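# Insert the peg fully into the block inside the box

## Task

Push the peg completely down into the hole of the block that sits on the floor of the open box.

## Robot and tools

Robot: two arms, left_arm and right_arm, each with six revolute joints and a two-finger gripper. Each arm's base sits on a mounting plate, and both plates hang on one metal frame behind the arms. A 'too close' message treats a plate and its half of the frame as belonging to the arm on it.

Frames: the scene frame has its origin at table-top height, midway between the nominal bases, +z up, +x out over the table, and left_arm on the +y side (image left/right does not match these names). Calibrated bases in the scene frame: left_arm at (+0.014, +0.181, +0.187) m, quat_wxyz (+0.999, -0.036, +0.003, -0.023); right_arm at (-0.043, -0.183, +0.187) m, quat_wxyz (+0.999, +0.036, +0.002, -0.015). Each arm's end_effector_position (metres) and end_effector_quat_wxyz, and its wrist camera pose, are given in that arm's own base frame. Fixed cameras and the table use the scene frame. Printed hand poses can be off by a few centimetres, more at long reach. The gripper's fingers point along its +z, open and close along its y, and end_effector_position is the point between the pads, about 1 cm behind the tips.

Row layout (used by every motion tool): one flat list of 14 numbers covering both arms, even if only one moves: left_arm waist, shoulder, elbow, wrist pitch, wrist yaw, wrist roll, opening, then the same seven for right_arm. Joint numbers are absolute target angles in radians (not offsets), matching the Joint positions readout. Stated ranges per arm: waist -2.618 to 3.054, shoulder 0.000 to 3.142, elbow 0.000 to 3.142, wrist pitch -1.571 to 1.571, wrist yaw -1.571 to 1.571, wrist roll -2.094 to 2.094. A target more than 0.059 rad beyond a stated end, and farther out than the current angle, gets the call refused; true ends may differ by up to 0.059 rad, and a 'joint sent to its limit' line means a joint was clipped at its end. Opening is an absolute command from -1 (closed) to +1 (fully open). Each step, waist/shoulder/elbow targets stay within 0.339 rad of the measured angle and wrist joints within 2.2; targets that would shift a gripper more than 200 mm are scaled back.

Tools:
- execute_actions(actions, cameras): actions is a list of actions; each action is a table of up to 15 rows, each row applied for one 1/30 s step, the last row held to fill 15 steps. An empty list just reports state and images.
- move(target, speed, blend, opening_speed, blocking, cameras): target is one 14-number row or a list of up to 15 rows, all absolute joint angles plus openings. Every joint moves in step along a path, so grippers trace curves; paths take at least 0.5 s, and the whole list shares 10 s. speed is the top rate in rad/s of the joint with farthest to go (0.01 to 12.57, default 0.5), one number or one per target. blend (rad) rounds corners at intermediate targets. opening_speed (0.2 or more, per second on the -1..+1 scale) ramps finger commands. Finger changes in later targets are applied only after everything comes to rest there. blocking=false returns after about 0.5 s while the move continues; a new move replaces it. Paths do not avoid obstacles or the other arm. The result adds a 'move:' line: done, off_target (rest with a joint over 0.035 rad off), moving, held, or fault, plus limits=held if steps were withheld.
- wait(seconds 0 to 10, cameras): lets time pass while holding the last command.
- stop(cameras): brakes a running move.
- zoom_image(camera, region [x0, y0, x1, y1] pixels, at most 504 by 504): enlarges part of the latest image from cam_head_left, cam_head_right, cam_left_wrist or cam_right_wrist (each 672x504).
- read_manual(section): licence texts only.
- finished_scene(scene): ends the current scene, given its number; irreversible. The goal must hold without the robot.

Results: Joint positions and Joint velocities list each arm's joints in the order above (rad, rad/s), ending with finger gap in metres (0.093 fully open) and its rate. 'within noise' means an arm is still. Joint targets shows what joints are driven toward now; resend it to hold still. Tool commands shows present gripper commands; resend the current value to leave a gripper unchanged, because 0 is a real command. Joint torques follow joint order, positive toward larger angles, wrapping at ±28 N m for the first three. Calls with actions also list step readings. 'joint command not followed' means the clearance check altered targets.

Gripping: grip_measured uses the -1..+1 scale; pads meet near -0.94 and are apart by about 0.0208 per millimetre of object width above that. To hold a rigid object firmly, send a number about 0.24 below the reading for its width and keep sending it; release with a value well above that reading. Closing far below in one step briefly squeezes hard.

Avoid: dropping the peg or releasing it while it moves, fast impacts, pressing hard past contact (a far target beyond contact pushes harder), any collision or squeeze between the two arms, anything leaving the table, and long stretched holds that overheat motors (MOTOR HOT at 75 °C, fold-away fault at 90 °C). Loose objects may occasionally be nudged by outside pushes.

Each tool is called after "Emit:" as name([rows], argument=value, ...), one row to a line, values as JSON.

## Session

Emit:
execute_actions(actions=[])

Emit:
zoom_image(camera="cam_head_right", region=[100, 220, 604, 460])

Scene clock: 0.00 s.
left_arm: end_effector_position=(+0.3914, +0.0426, +0.0756) grip_measured=+1.000 end_effector_quat_wxyz=(+0.551, -0.064, +0.827, +0.094) | right_arm: end_effector_position=(+0.3717, -0.0222, +0.0974) grip_measured=+1.000 end_effector_quat_wxyz=(+0.587, +0.078, +0.803, -0.067)
Joint positions: left_arm=[0.018 1.617 0.392 0.832 -0.211 0.005 0.093] | right_arm=[0.054 1.489 0.296 0.877 0.253 0.064 0.093]
Joint velocities: within noise
Joint torques (N m): no reading
Heat: left arm: 29 °C; right arm: 30 °C.
Joint targets: left_arm=[0.018 1.610 0.400 0.834 -0.212 0.006] | right_arm=[0.054 1.481 0.307 0.888 0.253 0.064]
Tool commands: left_gripper/opening=+1.0 right_gripper/opening=+1.0

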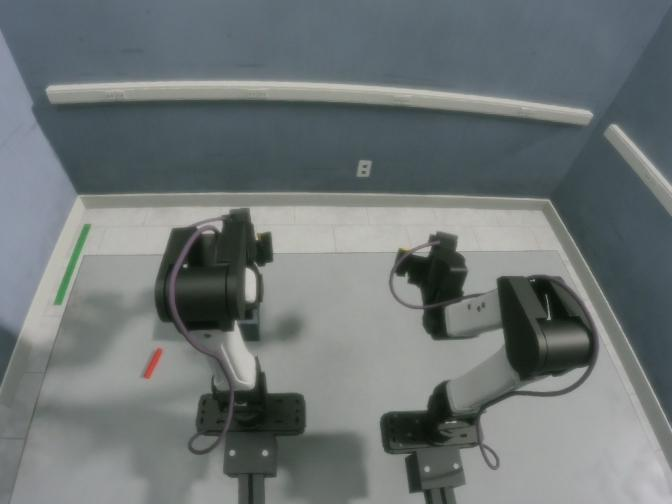

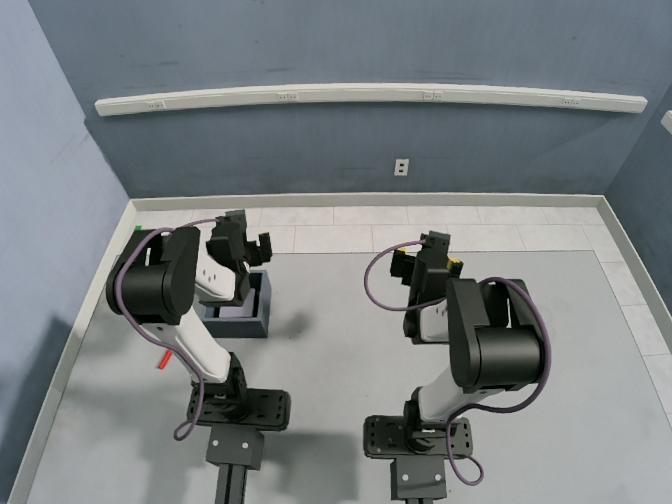

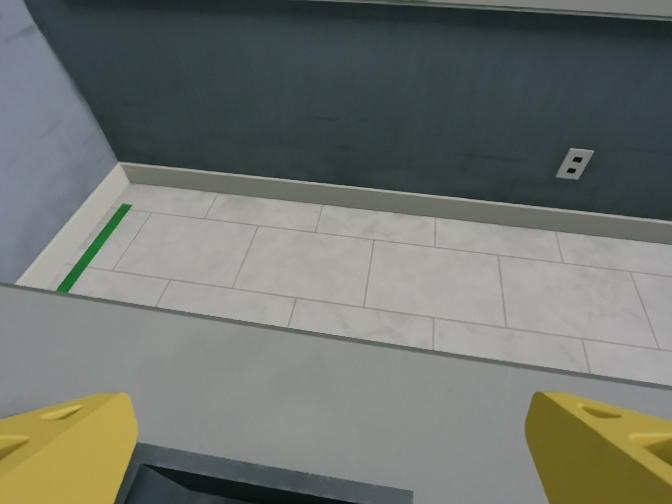

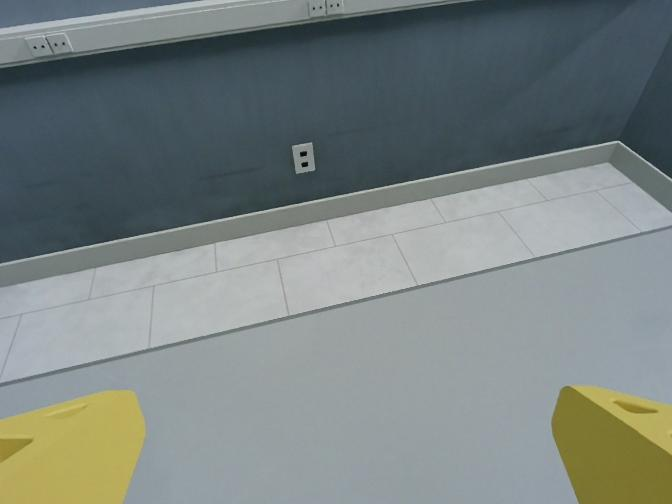

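Scaled by 1.000.

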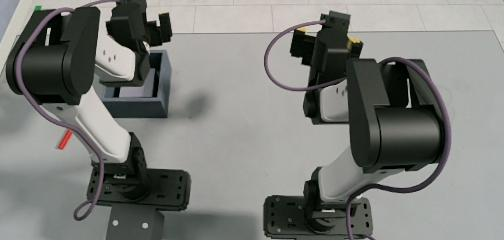

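Emit:
move(target=[0.5,1.6,1.05,-1.02,-0.07,0,1,0.054,1.481,0.307,0.888,0.253,0.064,1], speed=1.6, cameras=["cam_left_wrist","cam_head_left"])

Scene clock: 5.27 s.
left_arm: end_effector_position=(+0.2223, +0.1345, +0.0475) grip_measured=+1.000 end_effector_quat_wxyz=(-0.028, -0.241, +0.970, +0.033) | right_arm: end_effector_position=(+0.3717, -0.0222, +0.0974) grip_measured=+1.000 end_effector_quat_wxyz=(+0.587, +0.078, +0.803, -0.067)
Joint positions: left_arm=[0.494 1.617 1.021 -1.012 -0.078 0.005 0.093] | right_arm=[0.054 1.489 0.296 0.877 0.253 0.064 0.093]
Joint velocities: within noise
Joint torques (N m): left_arm=[0.49 -6.32 7.75 0.05 0.07 -0.11] | right_arm=[0.46 -5.09 7.43 1.98 0.04 0.04]
Heat: left arm: 30 °C; right arm: 31 °C.
Joint targets: left_arm=[0.500 1.600 1.050 -1.020 -0.070 0.000] | right_arm=[0.054 1.481 0.307 0.888 0.253 0.064]
move: done
Images, in order (width x height): cam_head_left 672x504, cam_left_wrist 672x504.

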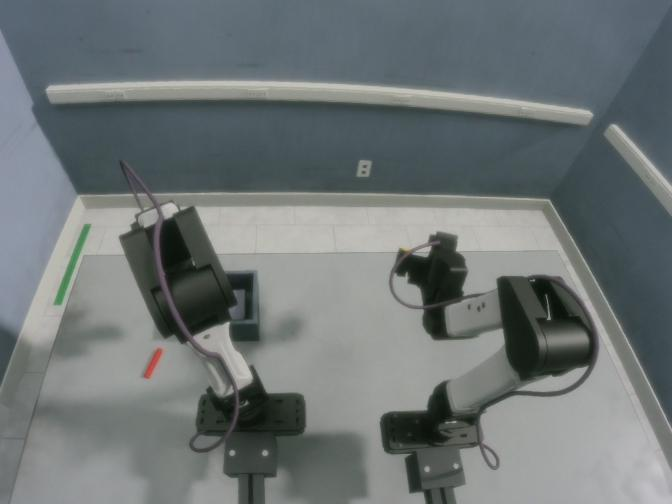

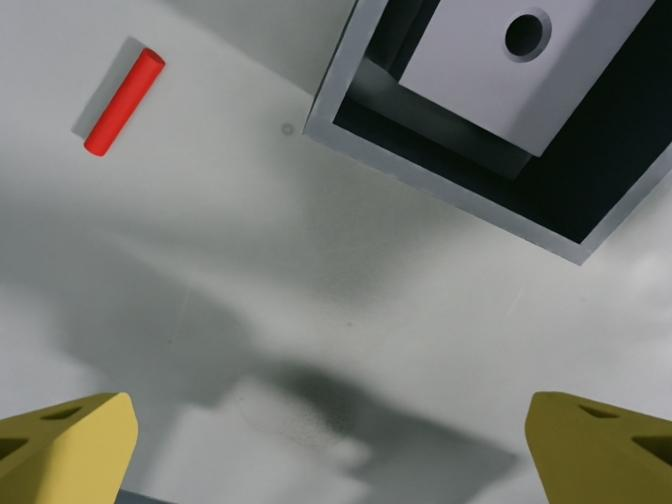

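Emit:
move(target=[1.44,2.313,1.109,-0.472,0.817,1.84,0.1,0.054,1.481,0.307,0.888,0.253,0.064,1], speed=1.8, cameras=["cam_left_wrist"])

Scene clock: 32.23 s.
left_arm: end_effector_position=(+0.1621, +0.2977, -0.0854) grip_measured=+0.102 end_effector_quat_wxyz=(+0.394, +0.155, +0.905, -0.030) | right_arm: end_effector_position=(+0.3717, -0.0222, +0.0974) grip_measured=+1.000 end_effector_quat_wxyz=(+0.587, +0.078, +0.803, -0.067)
Joint positions: left_arm=[1.439 2.296 1.091 -0.484 0.806 1.828 0.05] | right_arm=[0.054 1.489 0.296 0.877 0.253 0.064 0.093]
Joint velocities: within noise
Joint torques (N m): left_arm=[0.47 -6.35 4.18 -0.02 0.71 0.06] | right_arm=[0.53 -5.09 7.31 2 0.05 0.05]
Heat: left arm: 33 °C; right arm: 33 °C.
Joint targets: left_arm=[1.440 2.313 1.109 -0.472 0.817 1.840] | right_arm=[0.054 1.481 0.307 0.888 0.253 0.064]
move: done
Images, in order (width x height): cam_left_wrist 672x504.

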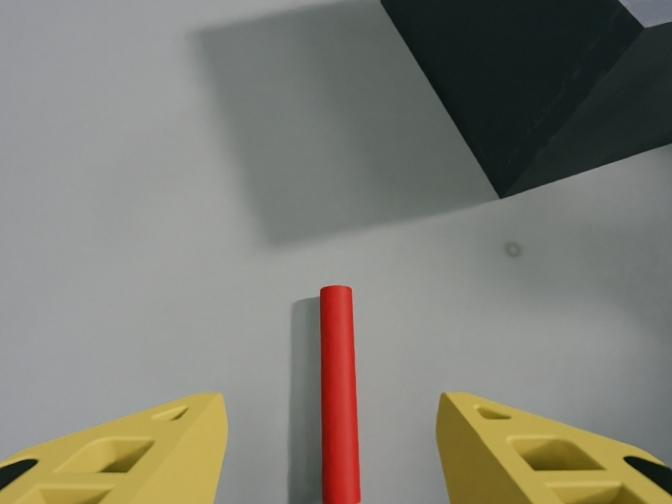

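Emit:
move([
  [1.452,2.52,1.153,-0.311,0.817,1.84,0.1,0.054,1.481,0.307,0.888,0.253,0.064,1],
  [1.452,2.52,1.153,-0.311,0.817,1.84,-0.95,0.054,1.481,0.307,0.888,0.253,0.064,1],
], speed=0.5, opening_speed=1.2, cameras=["cam_left_wrist"])

Scene clock: 39.50 s.
left_arm: end_effector_position=(+0.1610, +0.3005, -0.1459) grip_measured=-0.842 end_effector_quat_wxyz=(+0.397, +0.152, +0.905, -0.028) | right_arm: end_effector_position=(+0.3717, -0.0222, +0.0974) grip_measured=+1.000 end_effector_quat_wxyz=(+0.587, +0.078, +0.803, -0.067)
Joint positions: left_arm=[1.446 2.505 1.139 -0.323 0.812 1.829 0.005] | right_arm=[0.054 1.489 0.296 0.877 0.253 0.064 0.093]
Joint velocities: within noise
Joint torques (N m): left_arm=[0.83 -6.94 3.02 -0.03 0.63 0.05] | right_arm=[0.51 -5 7.31 2 0.06 0.03]
Heat: left arm: 33 °C; right arm: 33 °C.
Joint targets: left_arm=[1.452 2.520 1.153 -0.311 0.817 1.840] | right_arm=[0.054 1.481 0.307 0.888 0.253 0.064]
move: done
Images, in order (width x height): cam_left_wrist 672x504.

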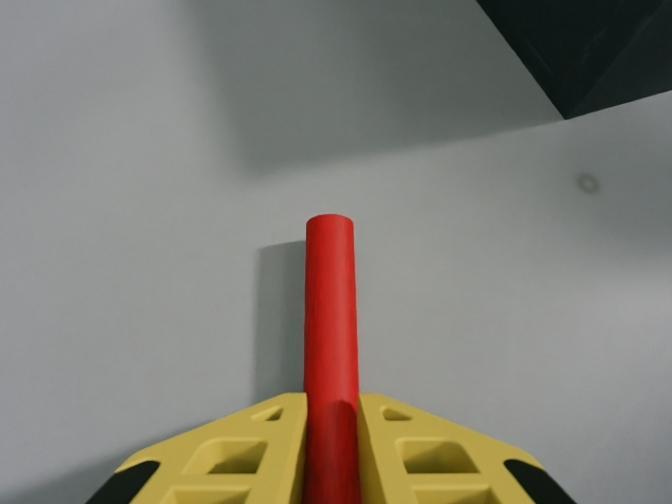

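Emit:
move([
  [1.452,2.15,1.12,-0.65,0.817,1.84,-0.95,0.054,1.481,0.307,0.888,0.253,0.064,1],
  [0.8,1.95,1.45,-1.1,0.3,0.8,-0.95,0.054,1.481,0.307,0.888,0.253,0.064,1],
  [0.298,2.515,1.88,-1.495,-0.07,0,-0.95,0.054,1.481,0.307,0.888,0.253,0.064,1],
], speed=1.4, blend=0.15, cameras=["cam_left_wrist"])

Scene clock: 49.77 s.
left_arm: end_effector_position=(+0.3182, +0.1072, -0.0326) grip_measured=-0.859 end_effector_quat_wxyz=(-0.275, -0.128, +0.953, -0.013) | right_arm: end_effector_position=(+0.3717, -0.0222, +0.0974) grip_measured=+1.000 end_effector_quat_wxyz=(+0.587, +0.078, +0.803, -0.067)
Joint positions: left_arm=[0.295 2.498 1.855 -1.483 -0.06 0.01 0.004] | right_arm=[0.054 1.489 0.296 0.877 0.253 0.064 0.093]
Joint velocities: within noise
Joint torques (N m): left_arm=[-0.23 -8.51 6.31 -1.18 -0.13 -0.16] | right_arm=[0.53 -4.93 7.25 1.99 0.05 0.05]
Heat: left arm: 34 °C; right arm: 33 °C.
Joint targets: left_arm=[0.298 2.515 1.880 -1.495 -0.070 0.000] | right_arm=[0.054 1.481 0.307 0.888 0.253 0.064]
move: done
Images, in order (width x height): cam_left_wrist 672x504.

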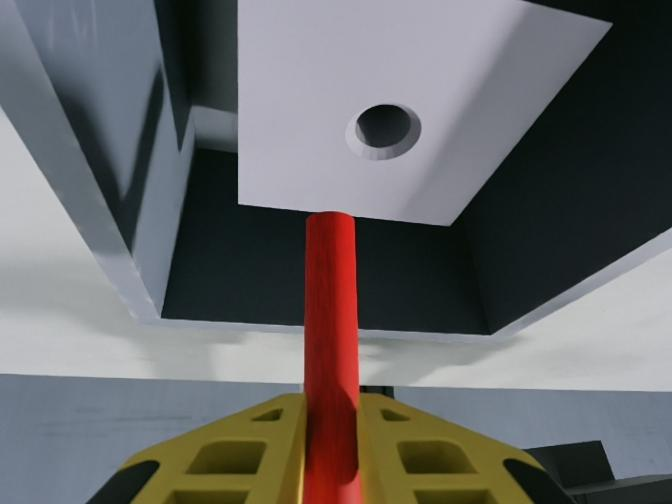

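Emit:
move(target=[0.254,2.564,1.887,-1.455,-0.07,0,-0.95,0.054,1.481,0.307,0.888,0.253,0.064,1], speed=0.3, cameras=["cam_left_wrist"])

Scene clock: 57.67 s.
left_arm: end_effector_position=(+0.3209, +0.0950, -0.0491) grip_measured=-0.859 end_effector_quat_wxyz=(-0.285, -0.109, +0.952, -0.008) | right_arm: end_effector_position=(+0.3717, -0.0222, +0.0974) grip_measured=+1.000 end_effector_quat_wxyz=(+0.587, +0.078, +0.803, -0.067)
Joint positions: left_arm=[0.256 2.544 1.861 -1.463 -0.062 0.01 0.004] | right_arm=[0.054 1.489 0.296 0.877 0.253 0.064 0.093]
Joint velocities: within noise
Joint torques (N m): left_arm=[-0.72 -8.43 6.3 -0.95 -0.11 -0.16] | right_arm=[0.54 -5.03 7.36 2 0.1 0.04]
Heat: left arm: 35 °C; right arm: 33 °C.
Joint targets: left_arm=[0.254 2.564 1.887 -1.455 -0.070 0.000] | right_arm=[0.054 1.481 0.307 0.888 0.253 0.064]
move: done
Images, in order (width x height): cam_left_wrist 672x504.

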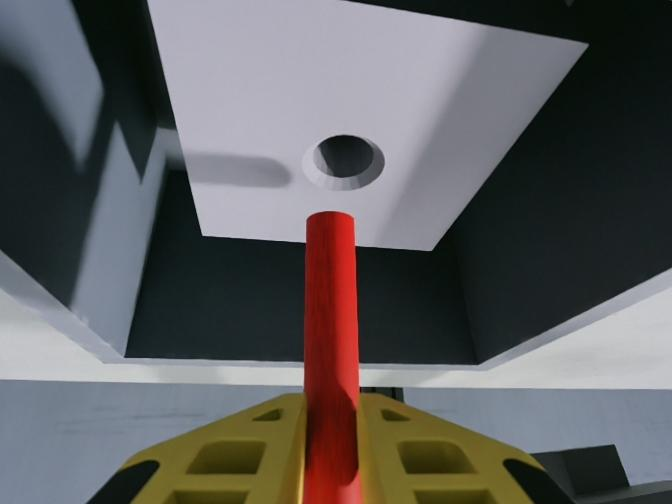

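Emit:
move(target=[0.242,2.63,1.968,-1.475,-0.07,0,-0.95,0.054,1.481,0.307,0.888,0.253,0.064,1], speed=0.25, cameras=["cam_left_wrist"])

Scene clock: 64.87 s.
left_arm: end_effector_position=(+0.3358, +0.0963, -0.0615) grip_measured=-0.859 end_effector_quat_wxyz=(-0.276, -0.106, +0.955, -0.006) | right_arm: end_effector_position=(+0.3717, -0.0222, +0.0974) grip_measured=+1.000 end_effector_quat_wxyz=(+0.587, +0.078, +0.803, -0.067)
Joint positions: left_arm=[0.249 2.608 1.943 -1.463 -0.062 0.01 0.004] | right_arm=[0.054 1.489 0.296 0.877 0.253 0.064 0.093]
Joint velocities: within noise
Joint torques (N m): left_arm=[-1.11 -8.5 6.34 -1.16 -0.11 -0.15] | right_arm=[0.55 -5.16 7.47 1.99 0.02 0.04]
Heat: left arm: 36 °C; right arm: 33 °C.
Joint targets: left_arm=[0.242 2.630 1.968 -1.475 -0.070 0.000] | right_arm=[0.054 1.481 0.307 0.888 0.253 0.064]
move: done
Images, in order (width x height): cam_left_wrist 672x504.

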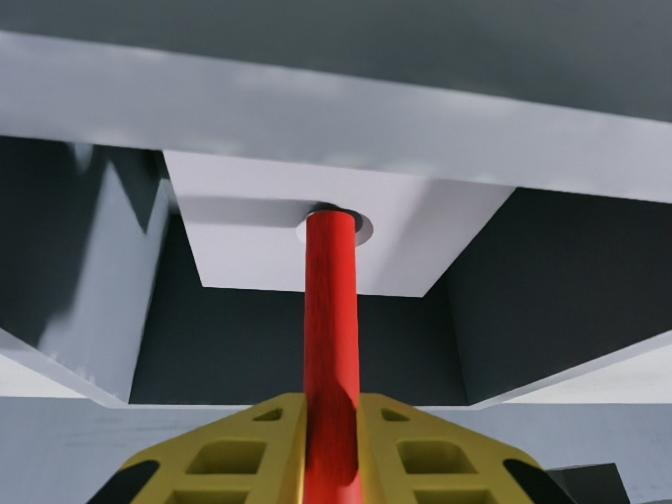

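Emit:
move(target=[0.236,2.637,1.938,-1.444,-0.07,0,-0.95,0.054,1.481,0.307,0.888,0.253,0.064,1], speed=0.12, cameras=["cam_left_wrist"])

Scene clock: 71.83 s.
left_arm: end_effector_position=(+0.3369, +0.0945, -0.0638) grip_measured=-0.859 end_effector_quat_wxyz=(-0.275, -0.104, +0.956, -0.005) | right_arm: end_effector_position=(+0.3717, -0.0222, +0.0974) grip_measured=+1.000 end_effector_quat_wxyz=(+0.587, +0.078, +0.803, -0.067)
Joint positions: left_arm=[0.243 2.612 1.943 -1.457 -0.062 0.01 0.004] | right_arm=[0.054 1.489 0.296 0.877 0.253 0.064 0.093]
Joint velocities: within noise
Joint torques (N m): left_arm=[-1.16 -8.29 3.81 -0.86 -0.11 -0.16] | right_arm=[0.54 -5.01 7.3 2.01 0.04 0.07]
Heat: left arm: 36 °C; right arm: 34 °C.
Joint targets: left_arm=[0.236 2.637 1.938 -1.444 -0.070 0.000] | right_arm=[0.054 1.481 0.307 0.888 0.253 0.064]
move: done
Images, in order (width x height): cam_left_wrist 672x504.

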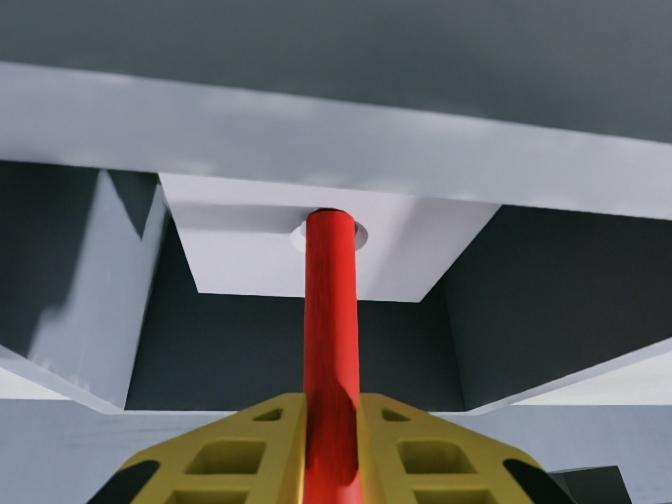

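Emit:
move(target=[0.240,2.635,1.908,-1.415,-0.07,0,-0.95,0.054,1.481,0.307,0.888,0.253,0.064,1], speed=0.12, cameras=["cam_left_wrist"])

Scene clock: 74.47 s.
left_arm: end_effector_position=(+0.3324, +0.0936, -0.0690) grip_measured=-0.859 end_effector_quat_wxyz=(-0.279, -0.103, +0.955, -0.005) | right_arm: end_effector_position=(+0.3717, -0.0222, +0.0974) grip_measured=+1.000 end_effector_quat_wxyz=(+0.587, +0.078, +0.803, -0.067)
Joint positions: left_arm=[0.243 2.612 1.916 -1.438 -0.063 0.01 0.004] | right_arm=[0.054 1.489 0.296 0.877 0.253 0.064 0.093]
Joint velocities: within noise
Joint torques (N m): left_arm=[-0.79 -8.39 3.47 -0.77 -0.1 -0.14] | right_arm=[0.47 -5.05 7.28 2 0.09 0.02]
Heat: left arm: 36 °C; right arm: 34 °C.
Joint targets: left_arm=[0.240 2.635 1.908 -1.415 -0.070 0.000] | right_arm=[0.054 1.481 0.307 0.888 0.253 0.064]
move: done
Images, in order (width x height): cam_left_wrist 672x504.

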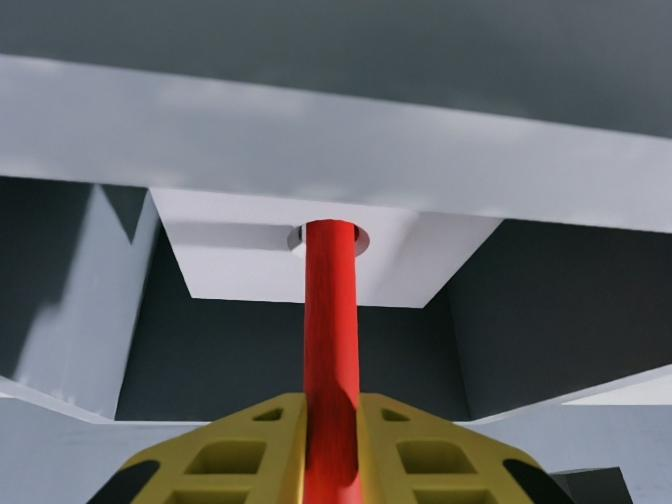

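Emit:
move(target=[0.240,2.630,1.908,-1.42,-0.07,0,-0.67,0.054,1.481,0.307,0.888,0.253,0.064,1], speed=0.12, opening_speed=0.3, cameras=["cam_left_wrist"])

Scene clock: 79.30 s.
left_arm: end_effector_position=(+0.3339, +0.0939, -0.0700) grip_measured=-0.671 end_effector_quat_wxyz=(-0.276, -0.104, +0.956, -0.004) | right_arm: end_effector_position=(+0.3717, -0.0222, +0.0974) grip_measured=+1.000 end_effector_quat_wxyz=(+0.587, +0.078, +0.803, -0.067)
Joint positions: left_arm=[0.243 2.612 1.916 -1.43 -0.063 0.01 0.013] | right_arm=[0.054 1.489 0.296 0.877 0.253 0.064 0.093]
Joint velocities: within noise
Joint torques (N m): left_arm=[-0.81 -8.85 3.47 -0.92 -0.09 -0.15] | right_arm=[0.5 -4.9 7.23 1.97 0.08 0.06]
Heat: left arm: 36 °C; right arm: 34 °C.
Joint targets: left_arm=[0.240 2.630 1.908 -1.420 -0.070 0.000] | right_arm=[0.054 1.481 0.307 0.888 0.253 0.064]
move: done
Images, in order (width x height): cam_left_wrist 672x504.

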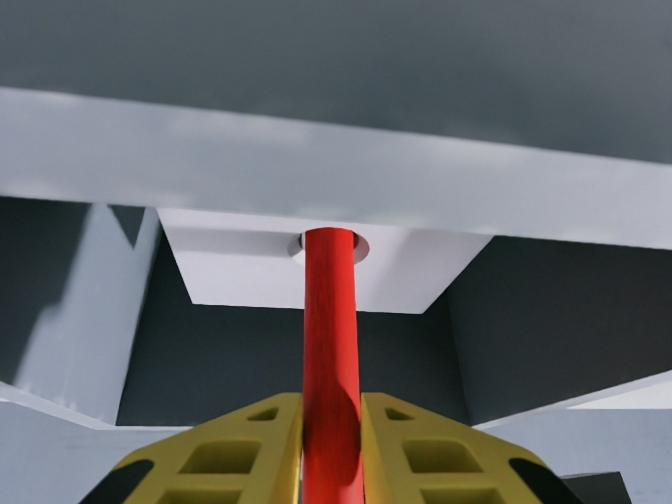

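Emit:
move(target=[0.240,2.284,1.432,-0.89,-0.07,0,-0.66,0.054,1.481,0.307,0.888,0.253,0.064,1], speed=0.4, cameras=["cam_left_wrist"])

Scene clock: 85.63 s.
left_arm: end_effector_position=(+0.3330, +0.0946, -0.0840) grip_measured=-0.661 end_effector_quat_wxyz=(-0.121, -0.113, +0.986, +0.019) | right_arm: end_effector_position=(+0.3717, -0.0222, +0.0974) grip_measured=+1.000 end_effector_quat_wxyz=(+0.587, +0.078, +0.803, -0.067)
Joint positions: left_arm=[0.243 2.333 1.44 -0.914 -0.068 0.008 0.013] | right_arm=[0.054 1.489 0.296 0.877 0.253 0.064 0.093]
Joint velocities: within noise
Joint torques (N m): left_arm=[-0.73 -12.96 3.41 -0.04 -0.04 -0.13] | right_arm=[0.49 -5.05 7.45 2 0.06 0.03]
Heat: left arm: 37 °C; right arm: 34 °C.
Joint targets: left_arm=[0.240 2.284 1.432 -0.890 -0.070 0.000] | right_arm=[0.054 1.481 0.307 0.888 0.253 0.064]
move: off_target (left_arm); left_arm: the shoulder is farthest, 0.049 rad from its target
Images, in order (width x height): cam_left_wrist 672x504.

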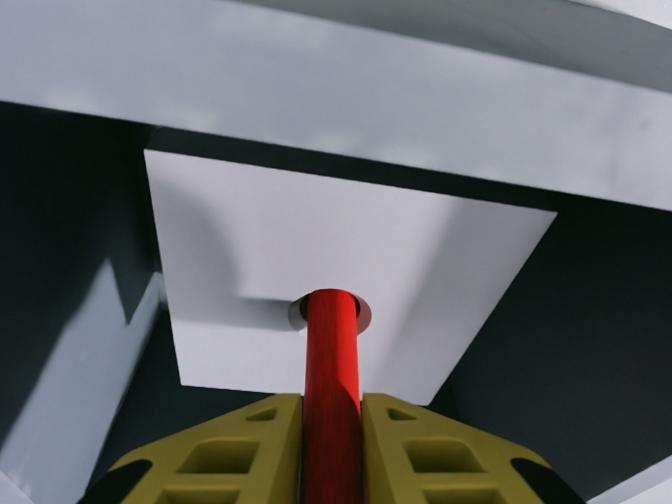

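Emit:
move(target=[0.245,2.02,1.28,-0.84,-0.07,0,-0.55,0.054,1.481,0.307,0.888,0.253,0.064,1], speed=0.6, cameras=["cam_left_wrist"])

Scene clock: 90.97 s.
left_arm: end_effector_position=(+0.3370, +0.0956, -0.0203) grip_measured=-0.552 end_effector_quat_wxyz=(-0.027, -0.117, +0.992, +0.031) | right_arm: end_effector_position=(+0.3717, -0.0222, +0.0974) grip_measured=+1.000 end_effector_quat_wxyz=(+0.587, +0.078, +0.803, -0.067)
Joint positions: left_arm=[0.243 2.053 1.29 -0.853 -0.068 0.008 0.019] | right_arm=[0.054 1.489 0.296 0.877 0.253 0.064 0.093]
Joint velocities: within noise
Joint torques (N m): left_arm=[-0.16 -10.55 4 0.27 -0.06 -0.13] | right_arm=[0.43 -4.96 7.3 2.01 0.06 0.05]
Heat: left arm: 38 °C; right arm: 34 °C.
Joint targets: left_arm=[0.245 2.020 1.280 -0.840 -0.070 0.000] | right_arm=[0.054 1.481 0.307 0.888 0.253 0.064]
move: done
Images, in order (width x height): cam_left_wrist 672x504.

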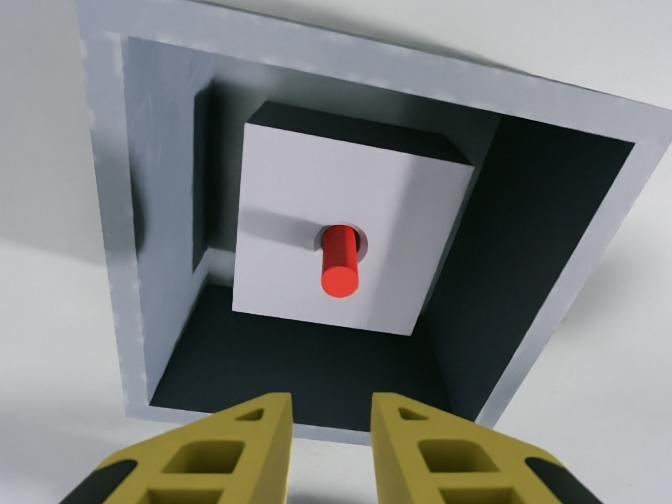

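Emit:
finished_scene(scene=2)

The scene is finished: the task was done.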